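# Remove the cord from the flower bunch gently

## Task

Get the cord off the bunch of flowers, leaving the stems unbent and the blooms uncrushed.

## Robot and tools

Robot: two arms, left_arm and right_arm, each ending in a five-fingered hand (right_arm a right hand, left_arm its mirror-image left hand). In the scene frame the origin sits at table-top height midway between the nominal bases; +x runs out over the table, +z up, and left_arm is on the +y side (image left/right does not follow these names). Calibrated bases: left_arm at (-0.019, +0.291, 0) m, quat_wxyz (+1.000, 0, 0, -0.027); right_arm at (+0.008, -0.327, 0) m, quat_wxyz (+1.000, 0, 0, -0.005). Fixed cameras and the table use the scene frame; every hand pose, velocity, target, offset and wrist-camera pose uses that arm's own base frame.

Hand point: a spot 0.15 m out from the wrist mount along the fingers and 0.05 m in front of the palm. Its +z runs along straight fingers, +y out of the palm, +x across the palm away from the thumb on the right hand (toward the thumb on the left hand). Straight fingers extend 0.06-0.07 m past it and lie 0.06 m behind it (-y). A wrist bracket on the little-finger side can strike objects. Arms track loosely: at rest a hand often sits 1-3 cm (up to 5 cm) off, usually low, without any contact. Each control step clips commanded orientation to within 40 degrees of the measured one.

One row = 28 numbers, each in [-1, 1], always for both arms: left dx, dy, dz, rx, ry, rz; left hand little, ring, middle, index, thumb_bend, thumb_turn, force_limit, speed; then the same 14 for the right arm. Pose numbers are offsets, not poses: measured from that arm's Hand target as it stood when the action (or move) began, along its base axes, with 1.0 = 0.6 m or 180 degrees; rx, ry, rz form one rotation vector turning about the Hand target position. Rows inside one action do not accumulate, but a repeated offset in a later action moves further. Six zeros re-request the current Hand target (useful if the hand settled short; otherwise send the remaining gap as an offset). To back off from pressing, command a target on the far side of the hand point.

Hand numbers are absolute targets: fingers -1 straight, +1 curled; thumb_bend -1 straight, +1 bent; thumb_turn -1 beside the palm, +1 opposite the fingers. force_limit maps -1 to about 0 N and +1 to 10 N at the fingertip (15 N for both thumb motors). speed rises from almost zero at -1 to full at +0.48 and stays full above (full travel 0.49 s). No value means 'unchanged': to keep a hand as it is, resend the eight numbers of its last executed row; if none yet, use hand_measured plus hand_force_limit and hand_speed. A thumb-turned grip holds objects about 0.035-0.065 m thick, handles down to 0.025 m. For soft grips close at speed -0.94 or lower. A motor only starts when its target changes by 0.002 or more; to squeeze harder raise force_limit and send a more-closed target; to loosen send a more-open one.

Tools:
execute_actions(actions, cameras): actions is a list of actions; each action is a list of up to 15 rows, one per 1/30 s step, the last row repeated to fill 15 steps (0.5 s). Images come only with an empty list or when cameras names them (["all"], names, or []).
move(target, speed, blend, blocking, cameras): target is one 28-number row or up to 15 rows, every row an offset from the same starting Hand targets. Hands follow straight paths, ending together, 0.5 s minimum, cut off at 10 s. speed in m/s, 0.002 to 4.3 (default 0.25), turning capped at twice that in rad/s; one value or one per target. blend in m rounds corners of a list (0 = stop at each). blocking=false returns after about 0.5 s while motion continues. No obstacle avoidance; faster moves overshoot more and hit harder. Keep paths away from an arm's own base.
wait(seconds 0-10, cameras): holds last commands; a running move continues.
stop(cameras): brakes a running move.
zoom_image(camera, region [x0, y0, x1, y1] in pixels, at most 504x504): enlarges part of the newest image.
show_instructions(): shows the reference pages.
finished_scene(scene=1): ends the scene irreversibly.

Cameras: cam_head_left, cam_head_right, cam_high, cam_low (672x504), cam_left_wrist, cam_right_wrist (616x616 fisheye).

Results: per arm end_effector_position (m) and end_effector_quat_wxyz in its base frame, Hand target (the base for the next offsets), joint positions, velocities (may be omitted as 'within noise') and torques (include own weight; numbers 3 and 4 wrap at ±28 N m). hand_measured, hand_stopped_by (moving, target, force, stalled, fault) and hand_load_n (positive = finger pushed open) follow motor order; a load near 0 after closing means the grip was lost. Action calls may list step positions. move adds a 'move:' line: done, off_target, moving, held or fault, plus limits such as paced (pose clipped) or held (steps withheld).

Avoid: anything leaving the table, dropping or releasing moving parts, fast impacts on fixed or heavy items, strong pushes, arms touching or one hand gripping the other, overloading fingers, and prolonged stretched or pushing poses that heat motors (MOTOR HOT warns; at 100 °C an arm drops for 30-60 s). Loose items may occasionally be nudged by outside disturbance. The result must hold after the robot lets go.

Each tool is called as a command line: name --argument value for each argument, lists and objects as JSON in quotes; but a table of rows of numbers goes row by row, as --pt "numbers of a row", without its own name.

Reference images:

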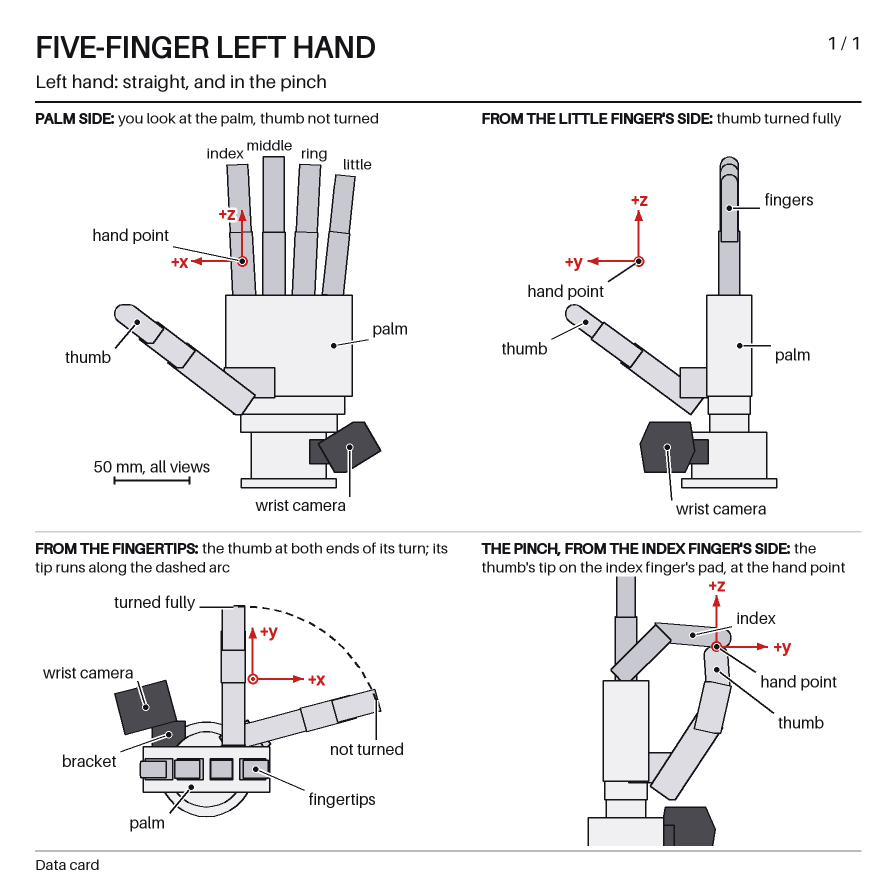

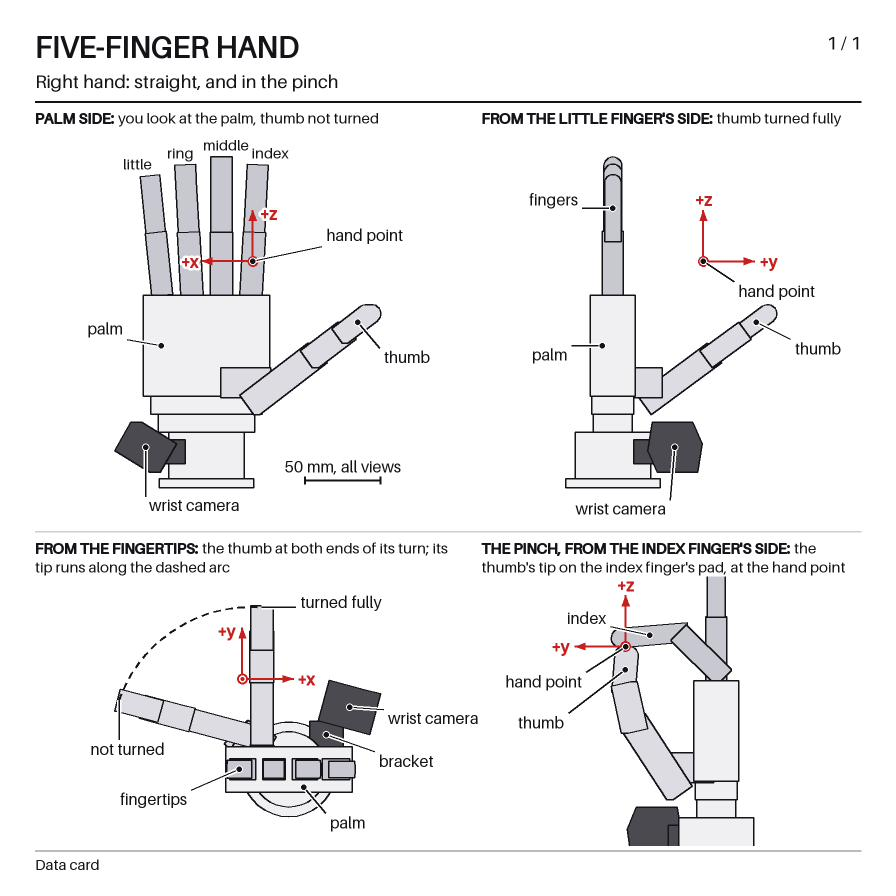

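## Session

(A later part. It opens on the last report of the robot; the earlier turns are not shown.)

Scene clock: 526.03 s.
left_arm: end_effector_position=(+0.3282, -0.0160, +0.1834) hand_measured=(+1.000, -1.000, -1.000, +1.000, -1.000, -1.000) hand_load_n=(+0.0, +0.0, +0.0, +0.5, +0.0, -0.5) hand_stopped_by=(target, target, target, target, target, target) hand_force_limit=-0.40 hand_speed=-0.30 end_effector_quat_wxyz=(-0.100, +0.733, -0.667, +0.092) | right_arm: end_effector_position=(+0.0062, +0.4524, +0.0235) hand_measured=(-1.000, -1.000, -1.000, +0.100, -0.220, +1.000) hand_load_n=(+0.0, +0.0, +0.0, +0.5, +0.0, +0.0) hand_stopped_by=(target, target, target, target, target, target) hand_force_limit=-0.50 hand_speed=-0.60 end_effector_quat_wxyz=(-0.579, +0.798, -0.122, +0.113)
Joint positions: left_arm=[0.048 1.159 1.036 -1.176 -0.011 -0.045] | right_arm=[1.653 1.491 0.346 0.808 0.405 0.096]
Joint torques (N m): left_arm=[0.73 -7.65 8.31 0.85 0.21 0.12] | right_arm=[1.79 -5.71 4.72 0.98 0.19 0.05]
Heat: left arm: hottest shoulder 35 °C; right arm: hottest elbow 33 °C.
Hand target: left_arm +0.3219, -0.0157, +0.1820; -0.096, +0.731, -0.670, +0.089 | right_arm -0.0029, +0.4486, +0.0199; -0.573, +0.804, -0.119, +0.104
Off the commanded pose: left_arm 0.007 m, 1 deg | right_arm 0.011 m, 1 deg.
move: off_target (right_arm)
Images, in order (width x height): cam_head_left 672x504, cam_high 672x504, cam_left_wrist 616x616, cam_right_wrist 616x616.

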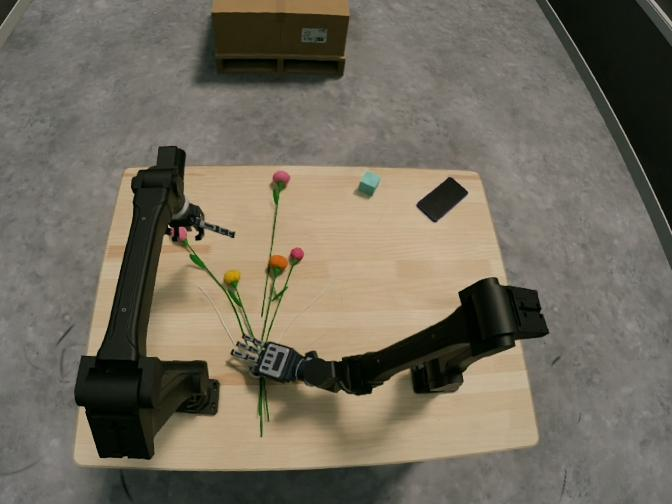

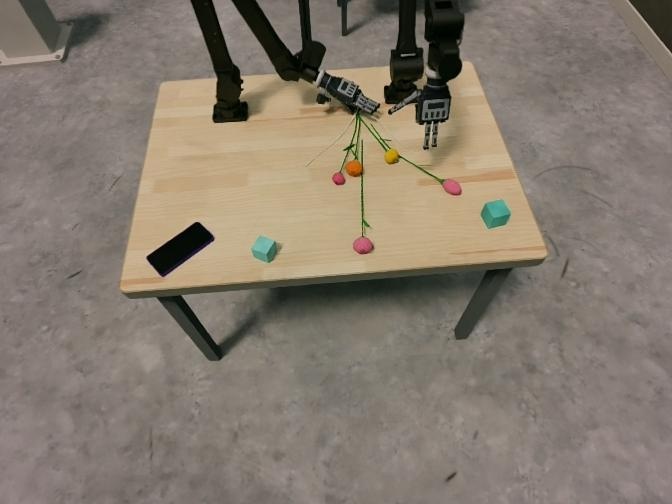

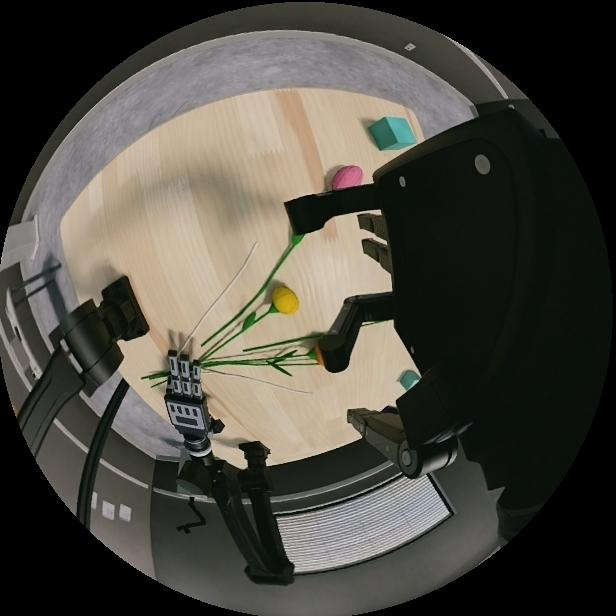

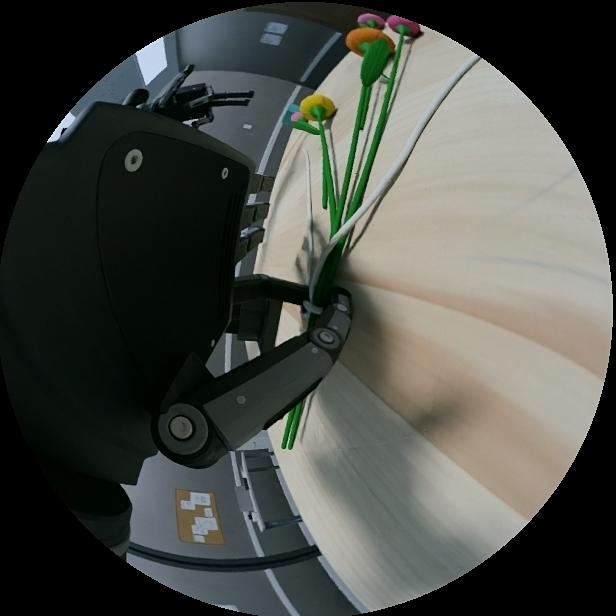

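move --pt "-0.189 -0.193 0 0 0 0.15 1 -1 1 -1 -1 -1 -0.4 -0.3 0 0 0 0 0 0 -1 -1 -1 0.1 -0.22 1 -0.5 -0.6" --pt "-0.189 -0.193 -0.14 0 0 0.15 1 -1 1 -1 -1 -1 -0.4 -0.3 0 0 0 0 0 0 -1 -1 -1 0.1 -0.22 1 -0.5 -0.6" --cameras '["cam_head_left","cam_left_wrist","cam_high","cam_low"]' --speed 0.2

zoom_image --camera "cam_high" --region '[310, 80, 450, 200]'

zoom_image --camera "cam_left_wrist" --region '[80, 150, 420, 440]'

Scene clock: 544.47 s.
left_arm: end_effector_position=(+0.2098, -0.1288, +0.1033) hand_measured=(+1.000, -1.000, +1.000, -1.000, -1.000, -1.000) hand_load_n=(+0.0, +0.0, +0.0, +0.0, +0.0, +0.0) hand_stopped_by=(target, target, target, target, target, target) hand_force_limit=-0.40 hand_speed=-0.30 end_effector_quat_wxyz=(-0.114, +0.869, -0.478, +0.067) | right_arm: end_effector_position=(+0.0062, +0.4524, +0.0235) hand_measured=(-1.000, -1.000, -1.000, +0.100, -0.220, +1.000) hand_load_n=(+0.0, +0.0, +0.0, +0.5, +0.0, +0.0) hand_stopped_by=(target, target, target, target, target, target) hand_force_limit=-0.50 hand_speed=-0.60 end_effector_quat_wxyz=(-0.579, +0.798, -0.122, +0.113)
Joint positions: left_arm=[-0.455 0.899 0.662 -1.186 -0.221 -1.003] | right_arm=[1.653 1.491 0.346 0.808 0.405 0.096]
Joint torques (N m): left_arm=[-0.91 -2.02 7.95 1.22 -0.14 -0.09] | right_arm=[1.73 -5.19 4.38 1.1 0.17 0.02]
Heat: left arm: hottest shoulder 35 °C; right arm: hottest elbow 33 °C.
Hand target: left_arm +0.2084, -0.1315, +0.0979; -0.114, +0.867, -0.480, +0.064 | right_arm -0.0029, +0.4486, +0.0199; -0.573, +0.804, -0.119, +0.104
Off the commanded pose: left_arm 0.006 m, 0 deg | right_arm 0.010 m, 1 deg.
move: done
Images, in order (width x height): cam_head_left 672x504, cam_high 672x504, cam_low 672x504, cam_left_wrist 616x616.

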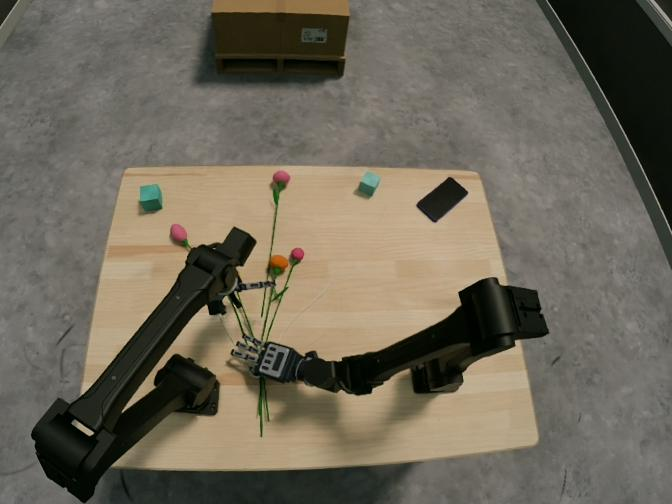

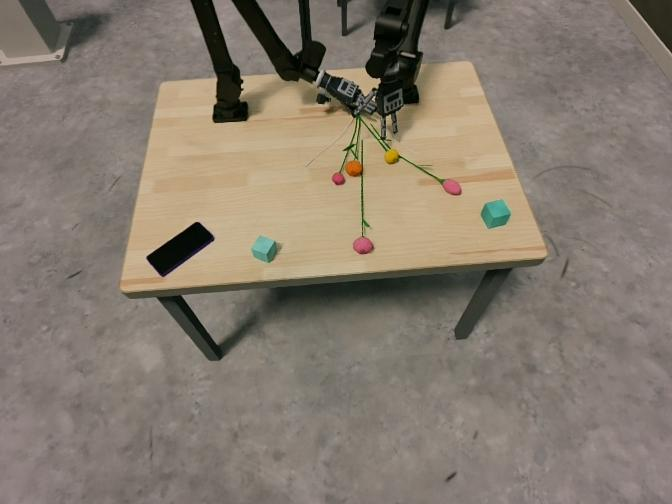

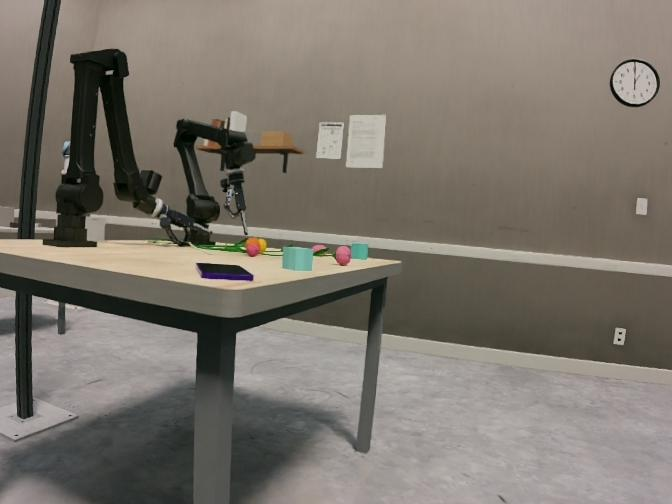

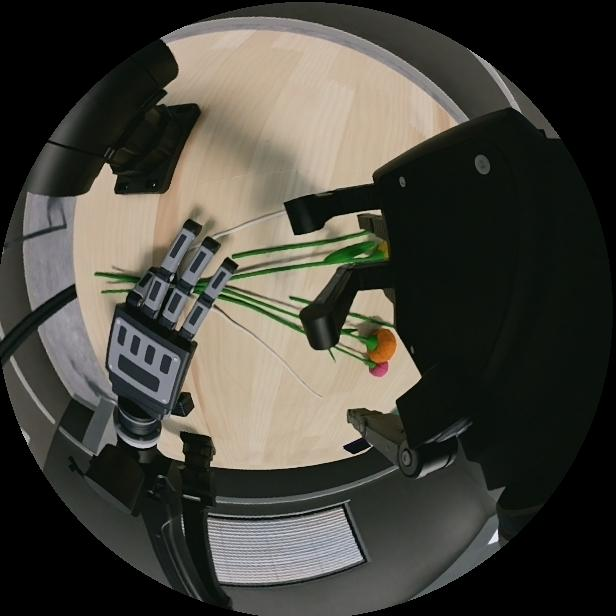

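Scaled by 3.600 from the camera's 672x504 image, which has a finer 960x720 frame.

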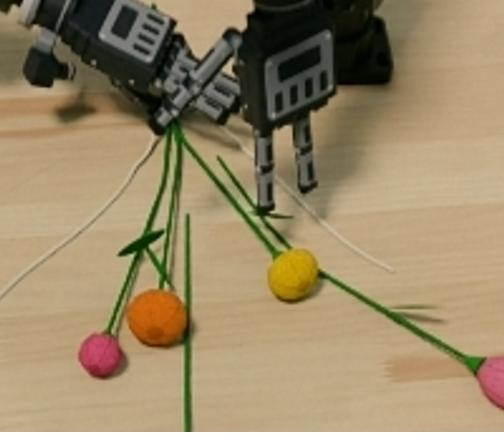

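Scaled by 1.482 from the camera's 616x616 image, which has a finer 880x880 frame.

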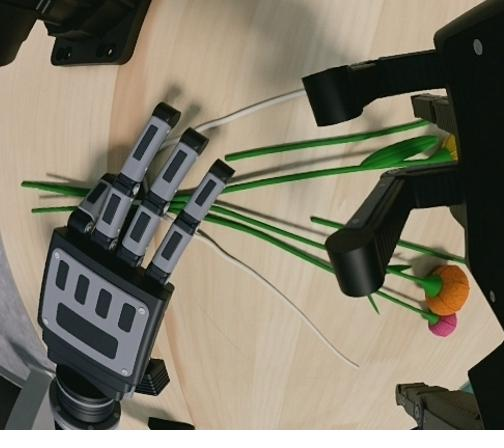

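move --pt "0.016 -0.018 0 0 0 0 1 -1 1 -1 -1 -1 -0.4 -0.3 0 0 0 0 0 0 -1 -1 -1 0.1 -0.22 1 -0.5 -0.6" --pt "0.016 -0.018 -0.05 0 0 0 1 -1 1 -1 -1 -1 -0.4 -0.3 0 0 0 0 0 0 -1 -1 -1 0.1 -0.22 1 -0.5 -0.6" --cameras '["cam_left_wrist","cam_high","cam_low"]' --speed 0.1

zoom_image --camera "cam_high" --region '[310, 80, 450, 200]'

zoom_image --camera "cam_left_wrist" --region '[80, 150, 420, 440]'

Scene clock: 552.77 s.
left_arm: end_effector_position=(+0.2197, -0.1396, +0.0731) hand_measured=(+1.000, -1.000, +1.000, -1.000, -1.000, -1.000) hand_load_n=(+0.0, +0.0, +0.0, +0.0, +0.0, +0.0) hand_stopped_by=(target, target, target, target, target, target) hand_force_limit=-0.40 hand_speed=-0.30 end_effector_quat_wxyz=(-0.114, +0.869, -0.478, +0.066) | right_arm: end_effector_position=(+0.0062, +0.4524, +0.0235) hand_measured=(-1.000, -1.000, -1.000, +0.100, -0.220, +1.000) hand_load_n=(+0.0, +0.0, +0.0, +0.5, +0.0, +0.0) hand_stopped_by=(target, target, target, target, target, target) hand_force_limit=-0.50 hand_speed=-0.60 end_effector_quat_wxyz=(-0.579, +0.798, -0.122, +0.113)
Joint positions: left_arm=[-0.477 0.979 0.622 -1.072 -0.224 -1.026] | right_arm=[1.653 1.491 0.346 0.808 0.405 0.096]
Joint torques (N m): left_arm=[-0.32 -2.84 7.82 1.25 -0.07 -0.1] | right_arm=[1.73 -5.95 4.72 0.92 0.19 0.08]
Heat: left arm: hottest shoulder 35 °C; right arm: hottest elbow 33 °C.
Hand target: left_arm +0.2181, -0.1424, +0.0680; -0.114, +0.867, -0.480, +0.064 | right_arm -0.0029, +0.4486, +0.0199; -0.573, +0.804, -0.119, +0.104
Off the commanded pose: left_arm 0.006 m, 0 deg | right_arm 0.011 m, 1 deg.
move: off_target (right_arm)
Images, in order (width x height): cam_high 672x504, cam_low 672x504, cam_left_wrist 616x616.

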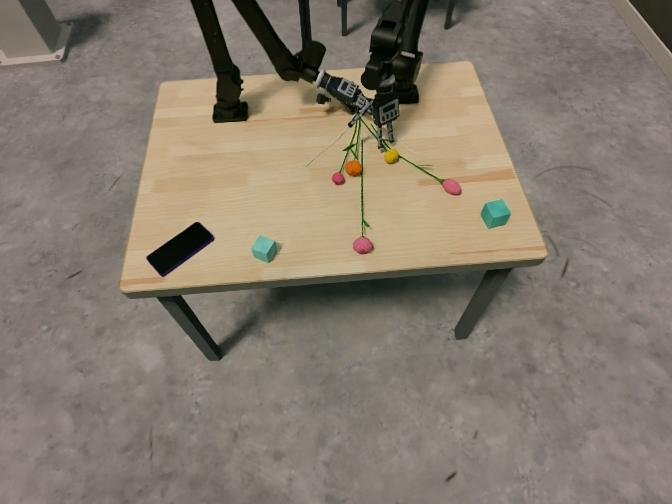

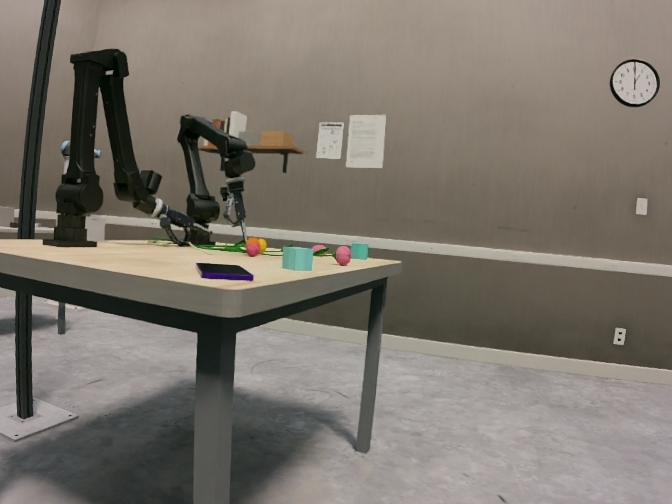

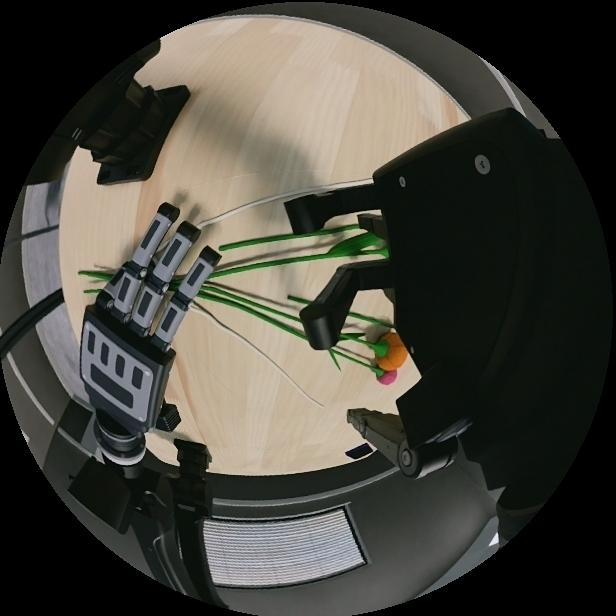

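Scaled by 3.600 from the camera's 672x504 image, which has a finer 960x720 frame.

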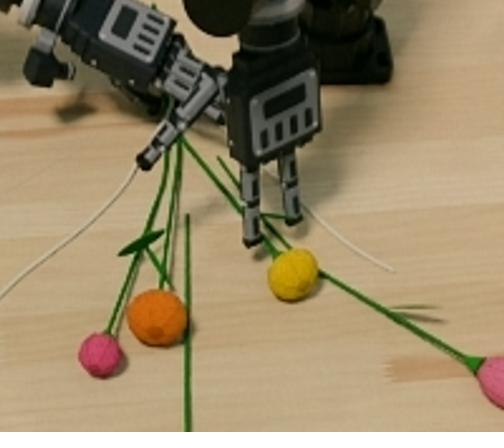

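Scaled by 1.482 from the camera's 616x616 image, which has a finer 880x880 frame.

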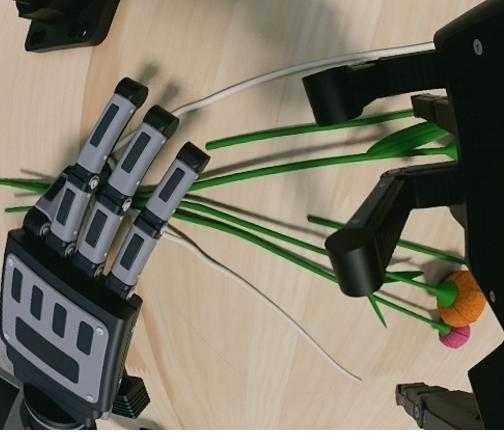

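move --pt "0 0 -0.03 0 0 0 1 -1 1 -1 -1 -1 -0.4 -0.3 0 0 0 0 0 0 -1 -1 -1 0.1 -0.22 1 -0.5 -0.6" --pt "0.055 0.032 -0.025 0 0 0 1 -1 1 -1 -1 -1 -0.4 -0.3 0 0 0 0 0 0 -1 -1 -1 0.1 -0.22 1 -0.5 -0.6" --cameras '["cam_left_wrist","cam_high","cam_low"]' --speed 0.07

zoom_image --camera "cam_high" --region '[310, 80, 450, 200]'

Scene clock: 556.80 s.
left_arm: end_effector_position=(+0.2383, -0.1240, +0.0520) hand_measured=(+1.000, -1.000, +1.000, -1.000, -1.000, -1.000) hand_load_n=(+0.0, -1.5, +0.0, +0.0, +0.0, +0.0) hand_stopped_by=(target, target, target, target, target, target) hand_force_limit=-0.40 hand_speed=-0.30 end_effector_quat_wxyz=(-0.112, +0.865, -0.485, +0.062) | right_arm: end_effector_position=(+0.0062, +0.4524, +0.0235) hand_measured=(-1.000, -1.000, -1.000, +0.100, -0.220, +1.000) hand_load_n=(+0.0, -0.5, +0.0, +0.5, +0.0, +0.0) hand_stopped_by=(target, target, target, target, target, target) hand_force_limit=-0.50 hand_speed=-0.60 end_effector_quat_wxyz=(-0.579, +0.798, -0.122, +0.113)
Joint positions: left_arm=[-0.384 1.049 0.604 -0.972 -0.207 -0.917] | right_arm=[1.653 1.491 0.346 0.808 0.405 0.096]
Joint torques (N m): left_arm=[2.55 -1.73 9.77 1.69 -0.05 0.08] | right_arm=[2.61 -6.18 4.48 0.99 0.28 0.08]
Heat: left arm: hottest shoulder 35 °C; right arm: hottest elbow 33 °C.
Hand target: left_arm +0.2512, -0.1231, +0.0531; -0.114, +0.867, -0.480, +0.064 | right_arm -0.0029, +0.4486, +0.0199; -0.573, +0.804, -0.119, +0.104
Off the commanded pose: left_arm 0.013 m, 1 deg | right_arm 0.011 m, 1 deg.
move: off_target (left_arm, right_arm)
Images, in order (width x height): cam_high 672x504, cam_low 672x504, cam_left_wrist 616x616.

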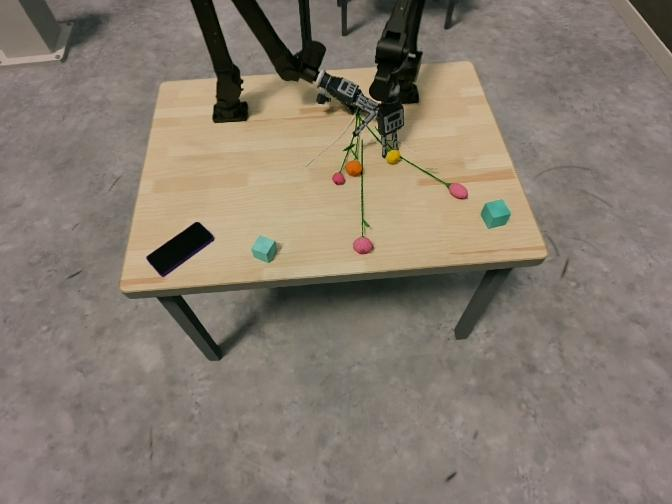

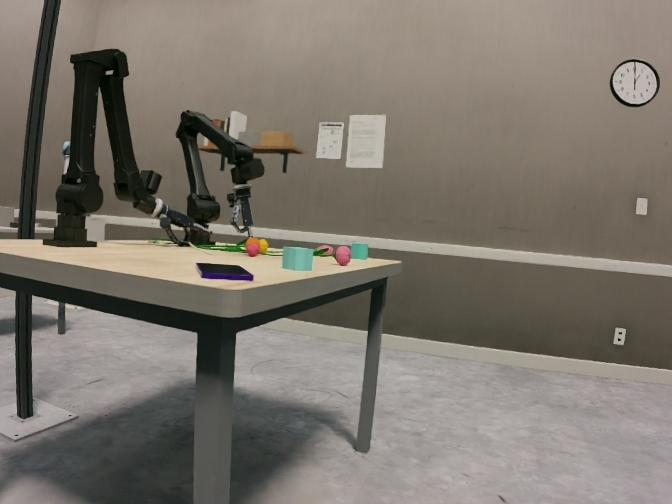

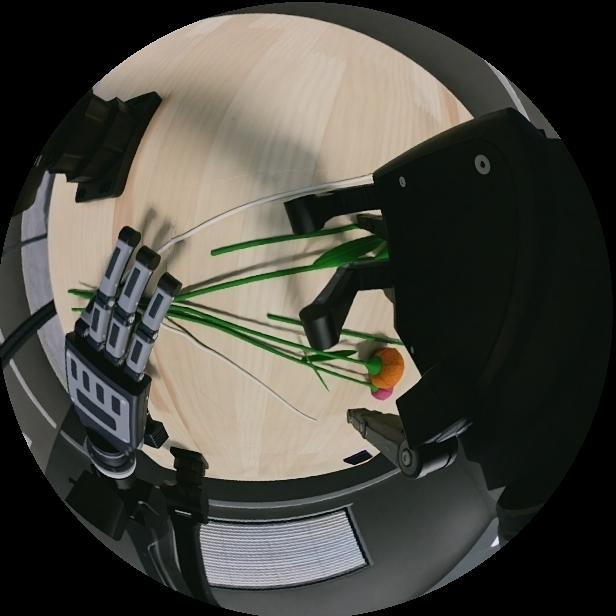

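Scaled by 3.600 from the camera's 672x504 image, which has a finer 960x720 frame.

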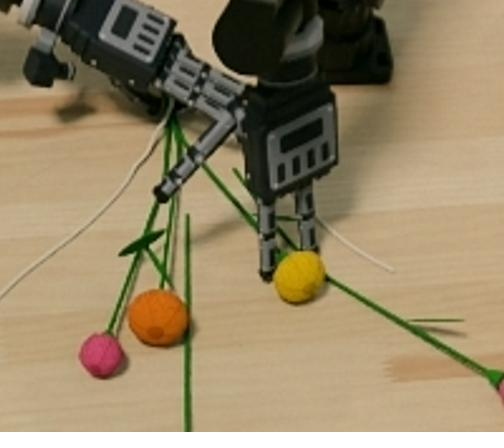

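move --pt "0.12 0.08 0.01 0 0 0 1 -1 1 -1 -1 -1 -0.4 -0.3 0 0 0 0 0 0 -1 -1 -1 0.1 -0.22 1 -0.5 -0.6" --cameras '["cam_left_wrist","cam_high","cam_right_wrist"]' --speed 0.07

zoom_image --camera "cam_high" --region '[310, 80, 470, 220]'

zoom_image --camera "cam_right_wrist" --region '[240, 180, 440, 460]'

Scene clock: 561.10 s.
left_arm: end_effector_position=(+0.3025, -0.0772, +0.0527) hand_measured=(+1.000, -1.000, +1.000, -1.000, -1.000, -1.000) hand_load_n=(+0.0, -1.0, +0.0, +0.0, +0.0, +0.0) hand_stopped_by=(target, target, target, target, target, target) hand_force_limit=-0.40 hand_speed=-0.30 end_effector_quat_wxyz=(-0.109, +0.866, -0.485, +0.052) | right_arm: end_effector_position=(+0.0062, +0.4524, +0.0235) hand_measured=(-1.000, -1.000, -1.000, +0.100, -0.220, +1.000) hand_load_n=(-0.5, +0.0, +0.0, +0.5, +0.0, +0.0) hand_stopped_by=(target, target, target, target, target, target) hand_force_limit=-0.50 hand_speed=-0.60 end_effector_quat_wxyz=(-0.579, +0.798, -0.122, +0.113)
Joint positions: left_arm=[-0.157 1.211 0.72 -0.905 -0.169 -0.692] | right_arm=[1.653 1.491 0.346 0.808 0.405 0.096]
Joint torques (N m): left_arm=[2.67 -4.25 10.86 1.65 0.03 0.08] | right_arm=[1.79 -5.42 4.57 1.24 0.14 0.13]
Heat: left arm: hottest shoulder 35 °C; right arm: hottest elbow 33 °C.
Hand target: left_arm +0.3230, -0.0751, +0.0589; -0.114, +0.867, -0.480, +0.064 | right_arm -0.0029, +0.4486, +0.0199; -0.573, +0.804, -0.119, +0.104
Off the commanded pose: left_arm 0.022 m, 2 deg | right_arm 0.011 m, 1 deg.
move: off_target (left_arm, right_arm)
Images, in order (width x height): cam_high 672x504, cam_left_wrist 616x616, cam_right_wrist 616x616.

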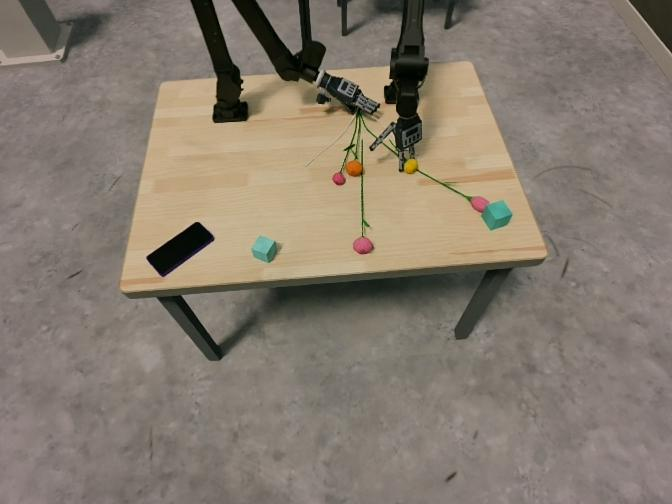

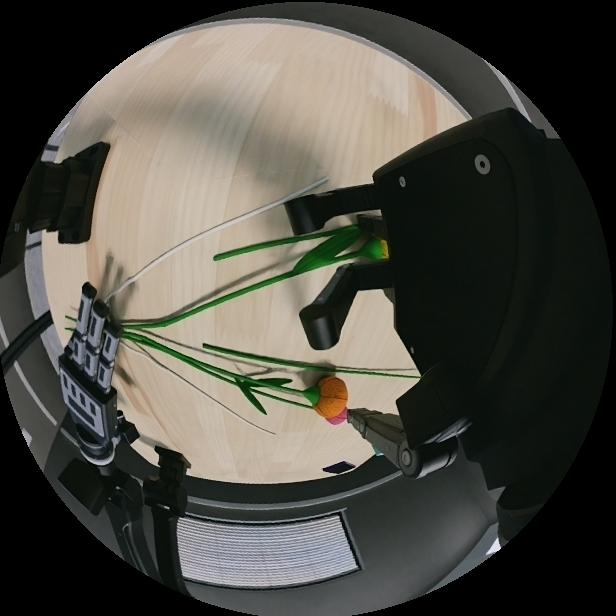

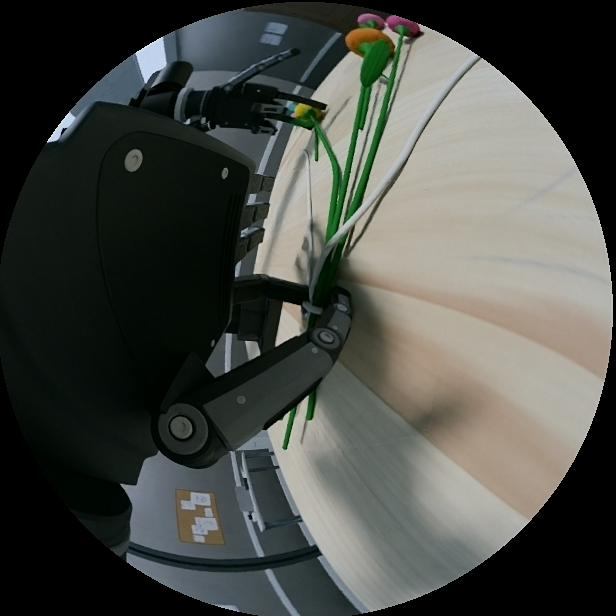

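Scaled by 3.150 from the camera's 672x504 image, which has a finer 960x720 frame.

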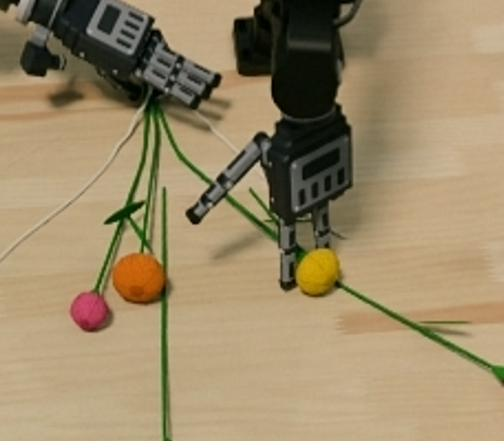

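Scaled by 1.800 from the camera's 616x616 image, which has a finer 880x880 frame.

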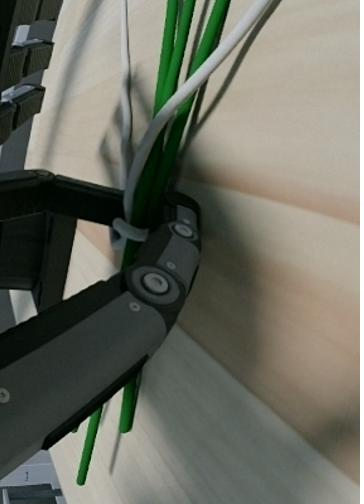

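move --pt "0.13 -0.02 0.004 0 0 0 1 -1 1 -1 -1 -1 -0.4 -0.3 0 0 0 0 0 0 -1 -1 -1 0.1 -0.22 1 -0.5 -0.6" --cameras '["cam_left_wrist","cam_high","cam_right_wrist"]' --speed 0.07

zoom_image --camera "cam_high" --region '[310, 80, 470, 220]'

zoom_image --camera "cam_right_wrist" --region '[240, 180, 440, 460]'

Scene clock: 567.17 s.
left_arm: end_effector_position=(+0.3759, -0.0879, +0.0503) hand_measured=(+1.000, -1.000, +1.000, -1.000, -1.000, -1.000) hand_load_n=(+0.0, +0.0, +0.0, +0.0, +0.0, +0.0) hand_stopped_by=(target, target, target, target, target, target) hand_force_limit=-0.40 hand_speed=-0.30 end_effector_quat_wxyz=(-0.107, +0.867, -0.485, +0.046) | right_arm: end_effector_position=(+0.0062, +0.4524, +0.0235) hand_measured=(-1.000, -1.000, -1.000, +0.100, -0.220, +1.000) hand_load_n=(+0.0, +0.0, +0.0, +0.5, +0.0, +0.0) hand_stopped_by=(target, target, target, target, target, target) hand_force_limit=-0.50 hand_speed=-0.60 end_effector_quat_wxyz=(-0.579, +0.798, -0.122, +0.113)
Joint positions: left_arm=[-0.154 1.425 0.91 -0.892 -0.168 -0.69] | right_arm=[1.653 1.491 0.346 0.808 0.405 0.096]
Joint torques (N m): left_arm=[1.61 -9 11.49 1.2 0.01 0.08] | right_arm=[1.49 -5.6 4.66 1.11 0.18 0.13]
Heat: left arm: hottest shoulder 35 °C; right arm: hottest elbow 33 °C.
Hand target: left_arm +0.4012, -0.0872, +0.0614; -0.114, +0.867, -0.480, +0.064 | right_arm -0.0029, +0.4486, +0.0199; -0.573, +0.804, -0.119, +0.104
Off the commanded pose: left_arm 0.027 m, 2 deg | right_arm 0.011 m, 1 deg.
move: off_target (left_arm, right_arm)
Images, in order (width x height): cam_high 672x504, cam_left_wrist 616x616, cam_right_wrist 616x616.

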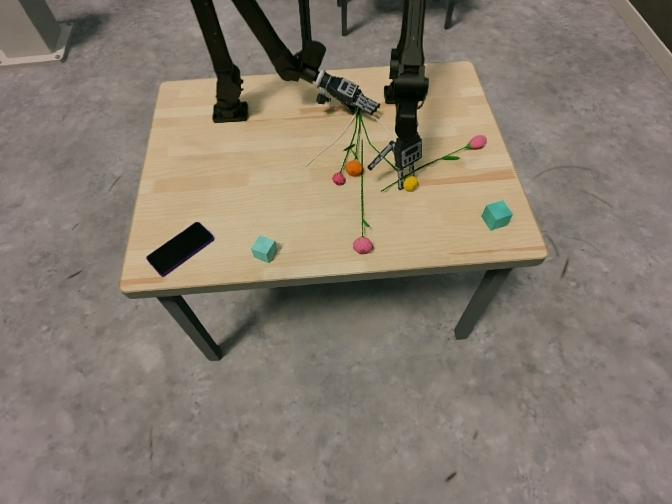

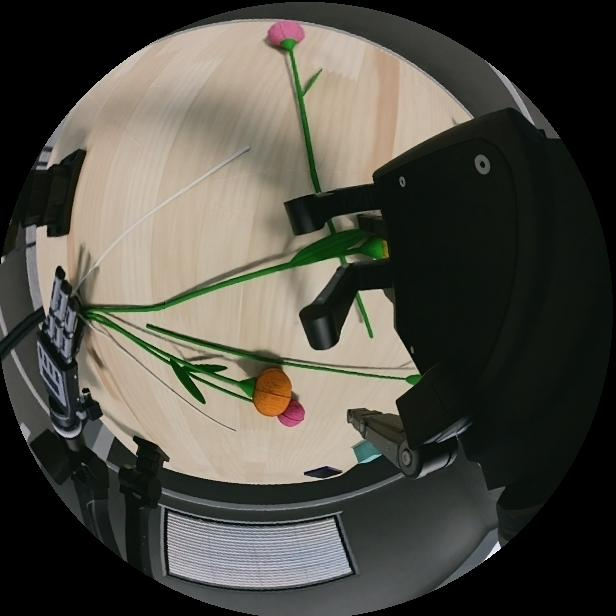

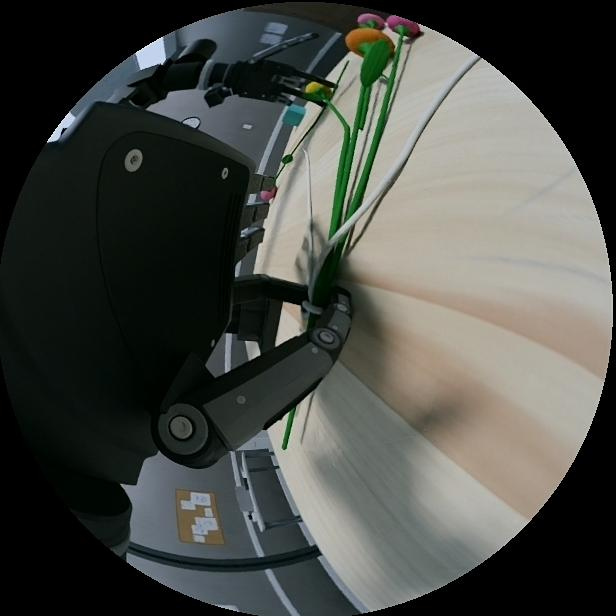

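Scaled by 3.150 from the camera's 672x504 image, which has a finer 960x720 frame.

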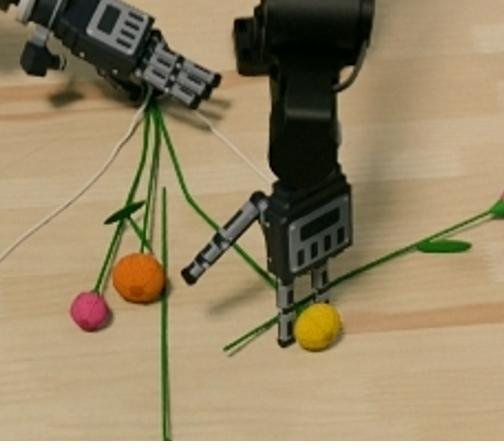

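Scaled by 1.800 from the camera's 616x616 image, which has a finer 880x880 frame.

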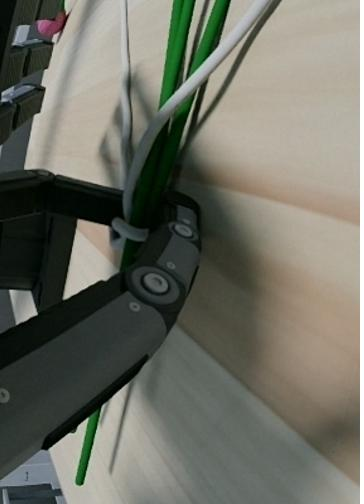

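move --pt "0.09 -0.05 0.004 0 0 0 1 -1 1 -1 -1 -1 -0.4 -0.3 0 0 0 0 0 0 -1 -1 -1 0.1 -0.22 1 -0.5 -0.6" --cameras '["cam_left_wrist","cam_high","cam_right_wrist"]' --speed 0.07

zoom_image --camera "cam_high" --region '[310, 80, 470, 220]'

zoom_image --camera "cam_right_wrist" --region '[240, 180, 440, 460]'

Scene clock: 570.30 s.
left_arm: end_effector_position=(+0.4369, -0.1082, +0.0549) hand_measured=(+1.000, -1.000, +1.000, -1.000, -1.000, -1.000) hand_load_n=(+0.0, +0.0, +0.0, +0.0, +0.0, +0.0) hand_stopped_by=(target, target, target, target, target, target) hand_force_limit=-0.40 hand_speed=-0.30 end_effector_quat_wxyz=(-0.110, +0.869, -0.480, +0.054) | right_arm: end_effector_position=(+0.0062, +0.4524, +0.0235) hand_measured=(-1.000, -1.000, -1.000, +0.100, -0.220, +1.000) hand_load_n=(+0.0, +0.0, +0.0, +0.5, +0.0, +0.0) hand_stopped_by=(target, target, target, target, target, target) hand_force_limit=-0.50 hand_speed=-0.60 end_effector_quat_wxyz=(-0.579, +0.798, -0.122, +0.113)
Joint positions: left_arm=[-0.179 1.565 1.08 -0.91 -0.174 -0.724] | right_arm=[1.653 1.491 0.346 0.808 0.405 0.096]
Joint torques (N m): left_arm=[-0.97 -10.93 11.77 0.59 -0.11 -0.06] | right_arm=[1.14 -4.89 4.52 0.87 0.16 0.07]
Heat: left arm: hottest shoulder 35 °C; right arm: hottest elbow 33 °C.
Hand target: left_arm +0.4552, -0.1171, +0.0639; -0.114, +0.867, -0.480, +0.064 | right_arm -0.0029, +0.4486, +0.0199; -0.573, +0.804, -0.119, +0.104
Off the commanded pose: left_arm 0.022 m, 1 deg | right_arm 0.011 m, 1 deg.
move: off_target (left_arm, right_arm)
Images, in order (width x height): cam_high 672x504, cam_left_wrist 616x616, cam_right_wrist 616x616.

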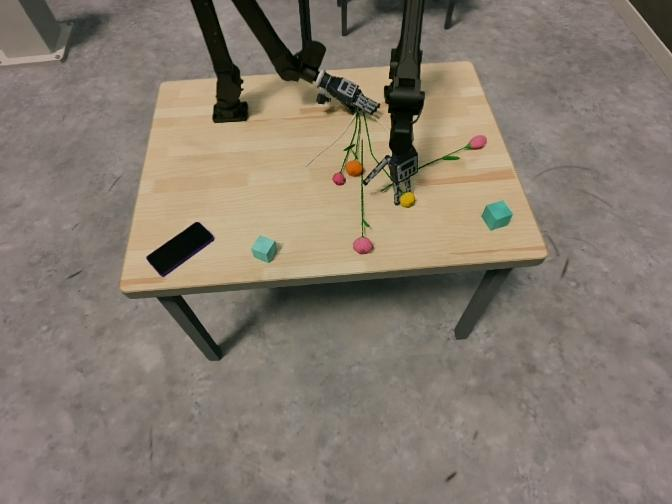

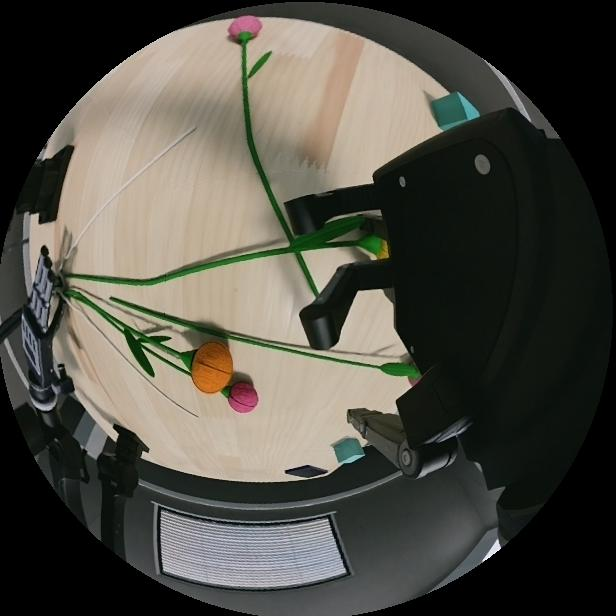

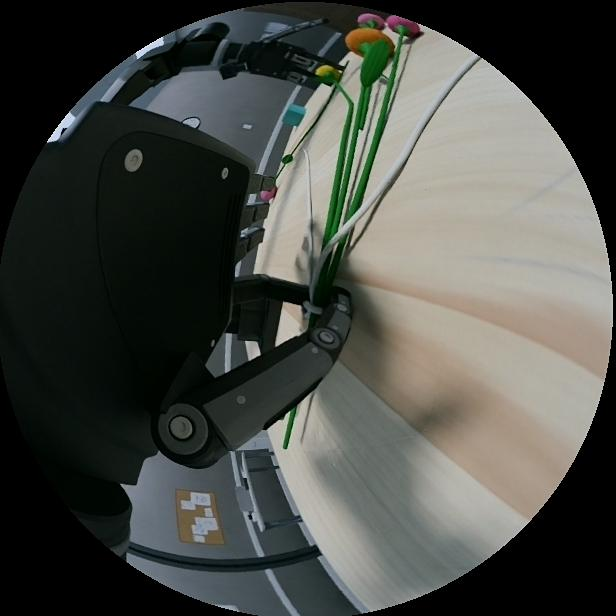

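Scaled by 3.150 from the camera's 672x504 image, which has a finer 960x720 frame.

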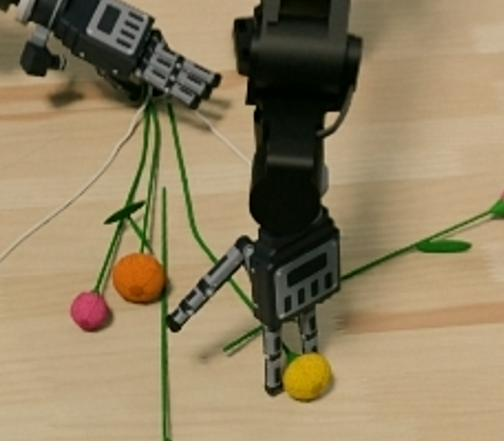

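Scaled by 1.800 from the camera's 616x616 image, which has a finer 880x880 frame.

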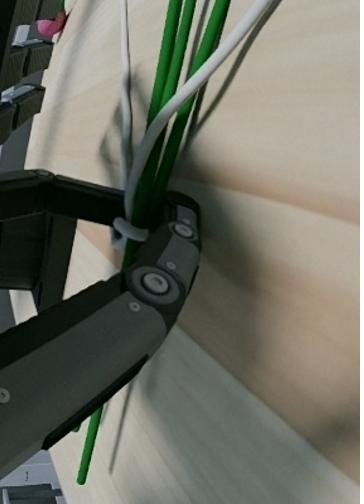

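move --pt "0.05 -0.01 0.004 0 0 0 1 -1 1 -1 -1 -1 -0.4 -0.3 0 0 0 0 0 0 -1 -1 -1 0.1 -0.22 1 -0.5 -0.6" --pt "0.03 -0.01 0.2 0 0 0 1 -1 1 -1 -1 -1 -0.4 -0.3 0 0 0 0 0 0 -1 -1 -1 0.1 -0.22 1 -0.5 -0.6" --cameras '["cam_left_wrist","cam_high","cam_right_wrist"]' --speed 0.1

zoom_image --camera "cam_high" --region '[310, 80, 470, 220]'

zoom_image --camera "cam_right_wrist" --region '[240, 180, 440, 460]'

Scene clock: 575.53 s.
left_arm: end_effector_position=(+0.4586, -0.1140, +0.1616) hand_measured=(+1.000, -1.000, +1.000, -1.000, -1.000, -1.000) hand_load_n=(+0.0, +0.0, +0.0, +0.0, -0.5, +0.0) hand_stopped_by=(target, target, target, target, target, target) hand_force_limit=-0.40 hand_speed=-0.30 end_effector_quat_wxyz=(-0.106, +0.869, -0.481, +0.041) | right_arm: end_effector_position=(+0.0062, +0.4524, +0.0235) hand_measured=(-1.000, -1.000, -1.000, +0.100, -0.220, +1.000) hand_load_n=(+0.0, +0.0, +0.0, +0.5, +0.0, +0.0) hand_stopped_by=(target, target, target, target, target, target) hand_force_limit=-0.50 hand_speed=-0.60 end_effector_quat_wxyz=(-0.579, +0.798, -0.122, +0.113)
Joint positions: left_arm=[-0.183 1.546 1.355 -1.233 -0.175 -0.73] | right_arm=[1.653 1.491 0.346 0.808 0.405 0.096]
Joint torques (N m): left_arm=[-0.97 -13.74 12.83 0.51 -0.07 -0.08] | right_arm=[2.55 -4.78 4.53 1.33 0.14 0.08]
Heat: left arm: hottest shoulder 35 °C; right arm: hottest elbow 32 °C.
Hand target: left_arm +0.4732, -0.1231, +0.1839; -0.114, +0.867, -0.480, +0.064 | right_arm -0.0029, +0.4486, +0.0199; -0.573, +0.804, -0.119, +0.104
Off the commanded pose: left_arm 0.028 m, 3 deg | right_arm 0.011 m, 1 deg.
move: off_target (left_arm, right_arm)
Images, in order (width x height): cam_high 672x504, cam_left_wrist 616x616, cam_right_wrist 616x616.

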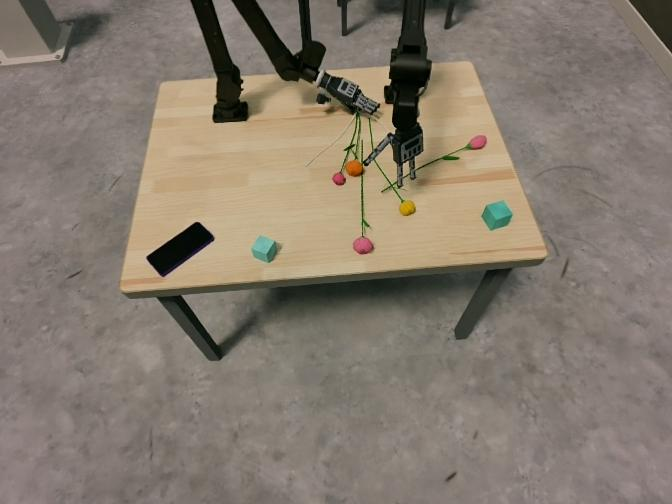

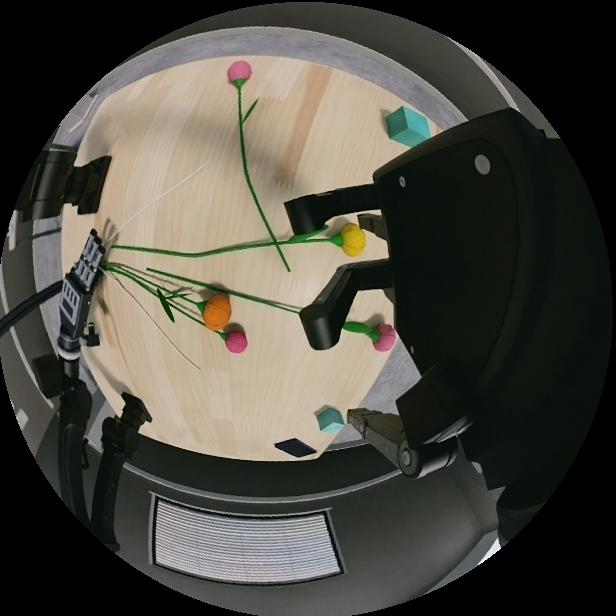

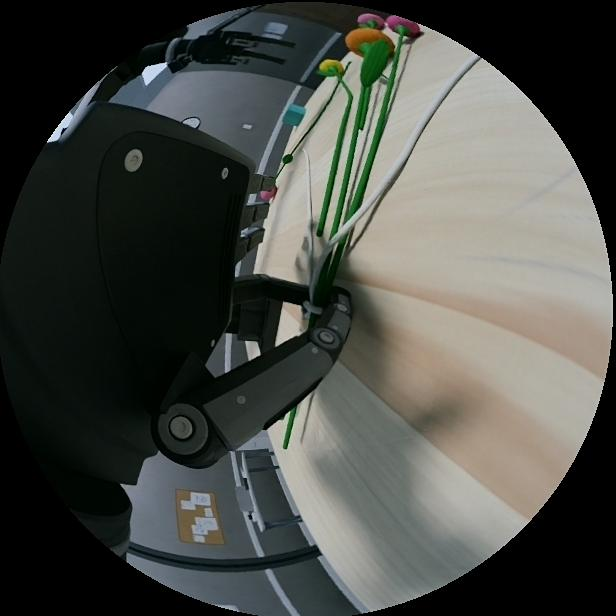

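Scaled by 3.150 from the camera's 672x504 image, which has a finer 960x720 frame.

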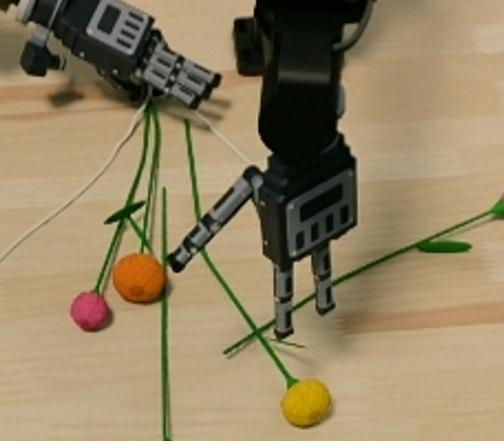

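Scaled by 1.800 from the camera's 616x616 image, which has a finer 880x880 frame.

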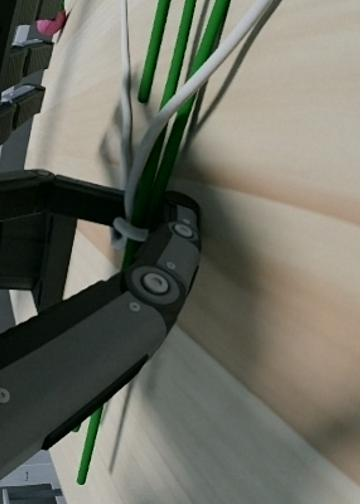

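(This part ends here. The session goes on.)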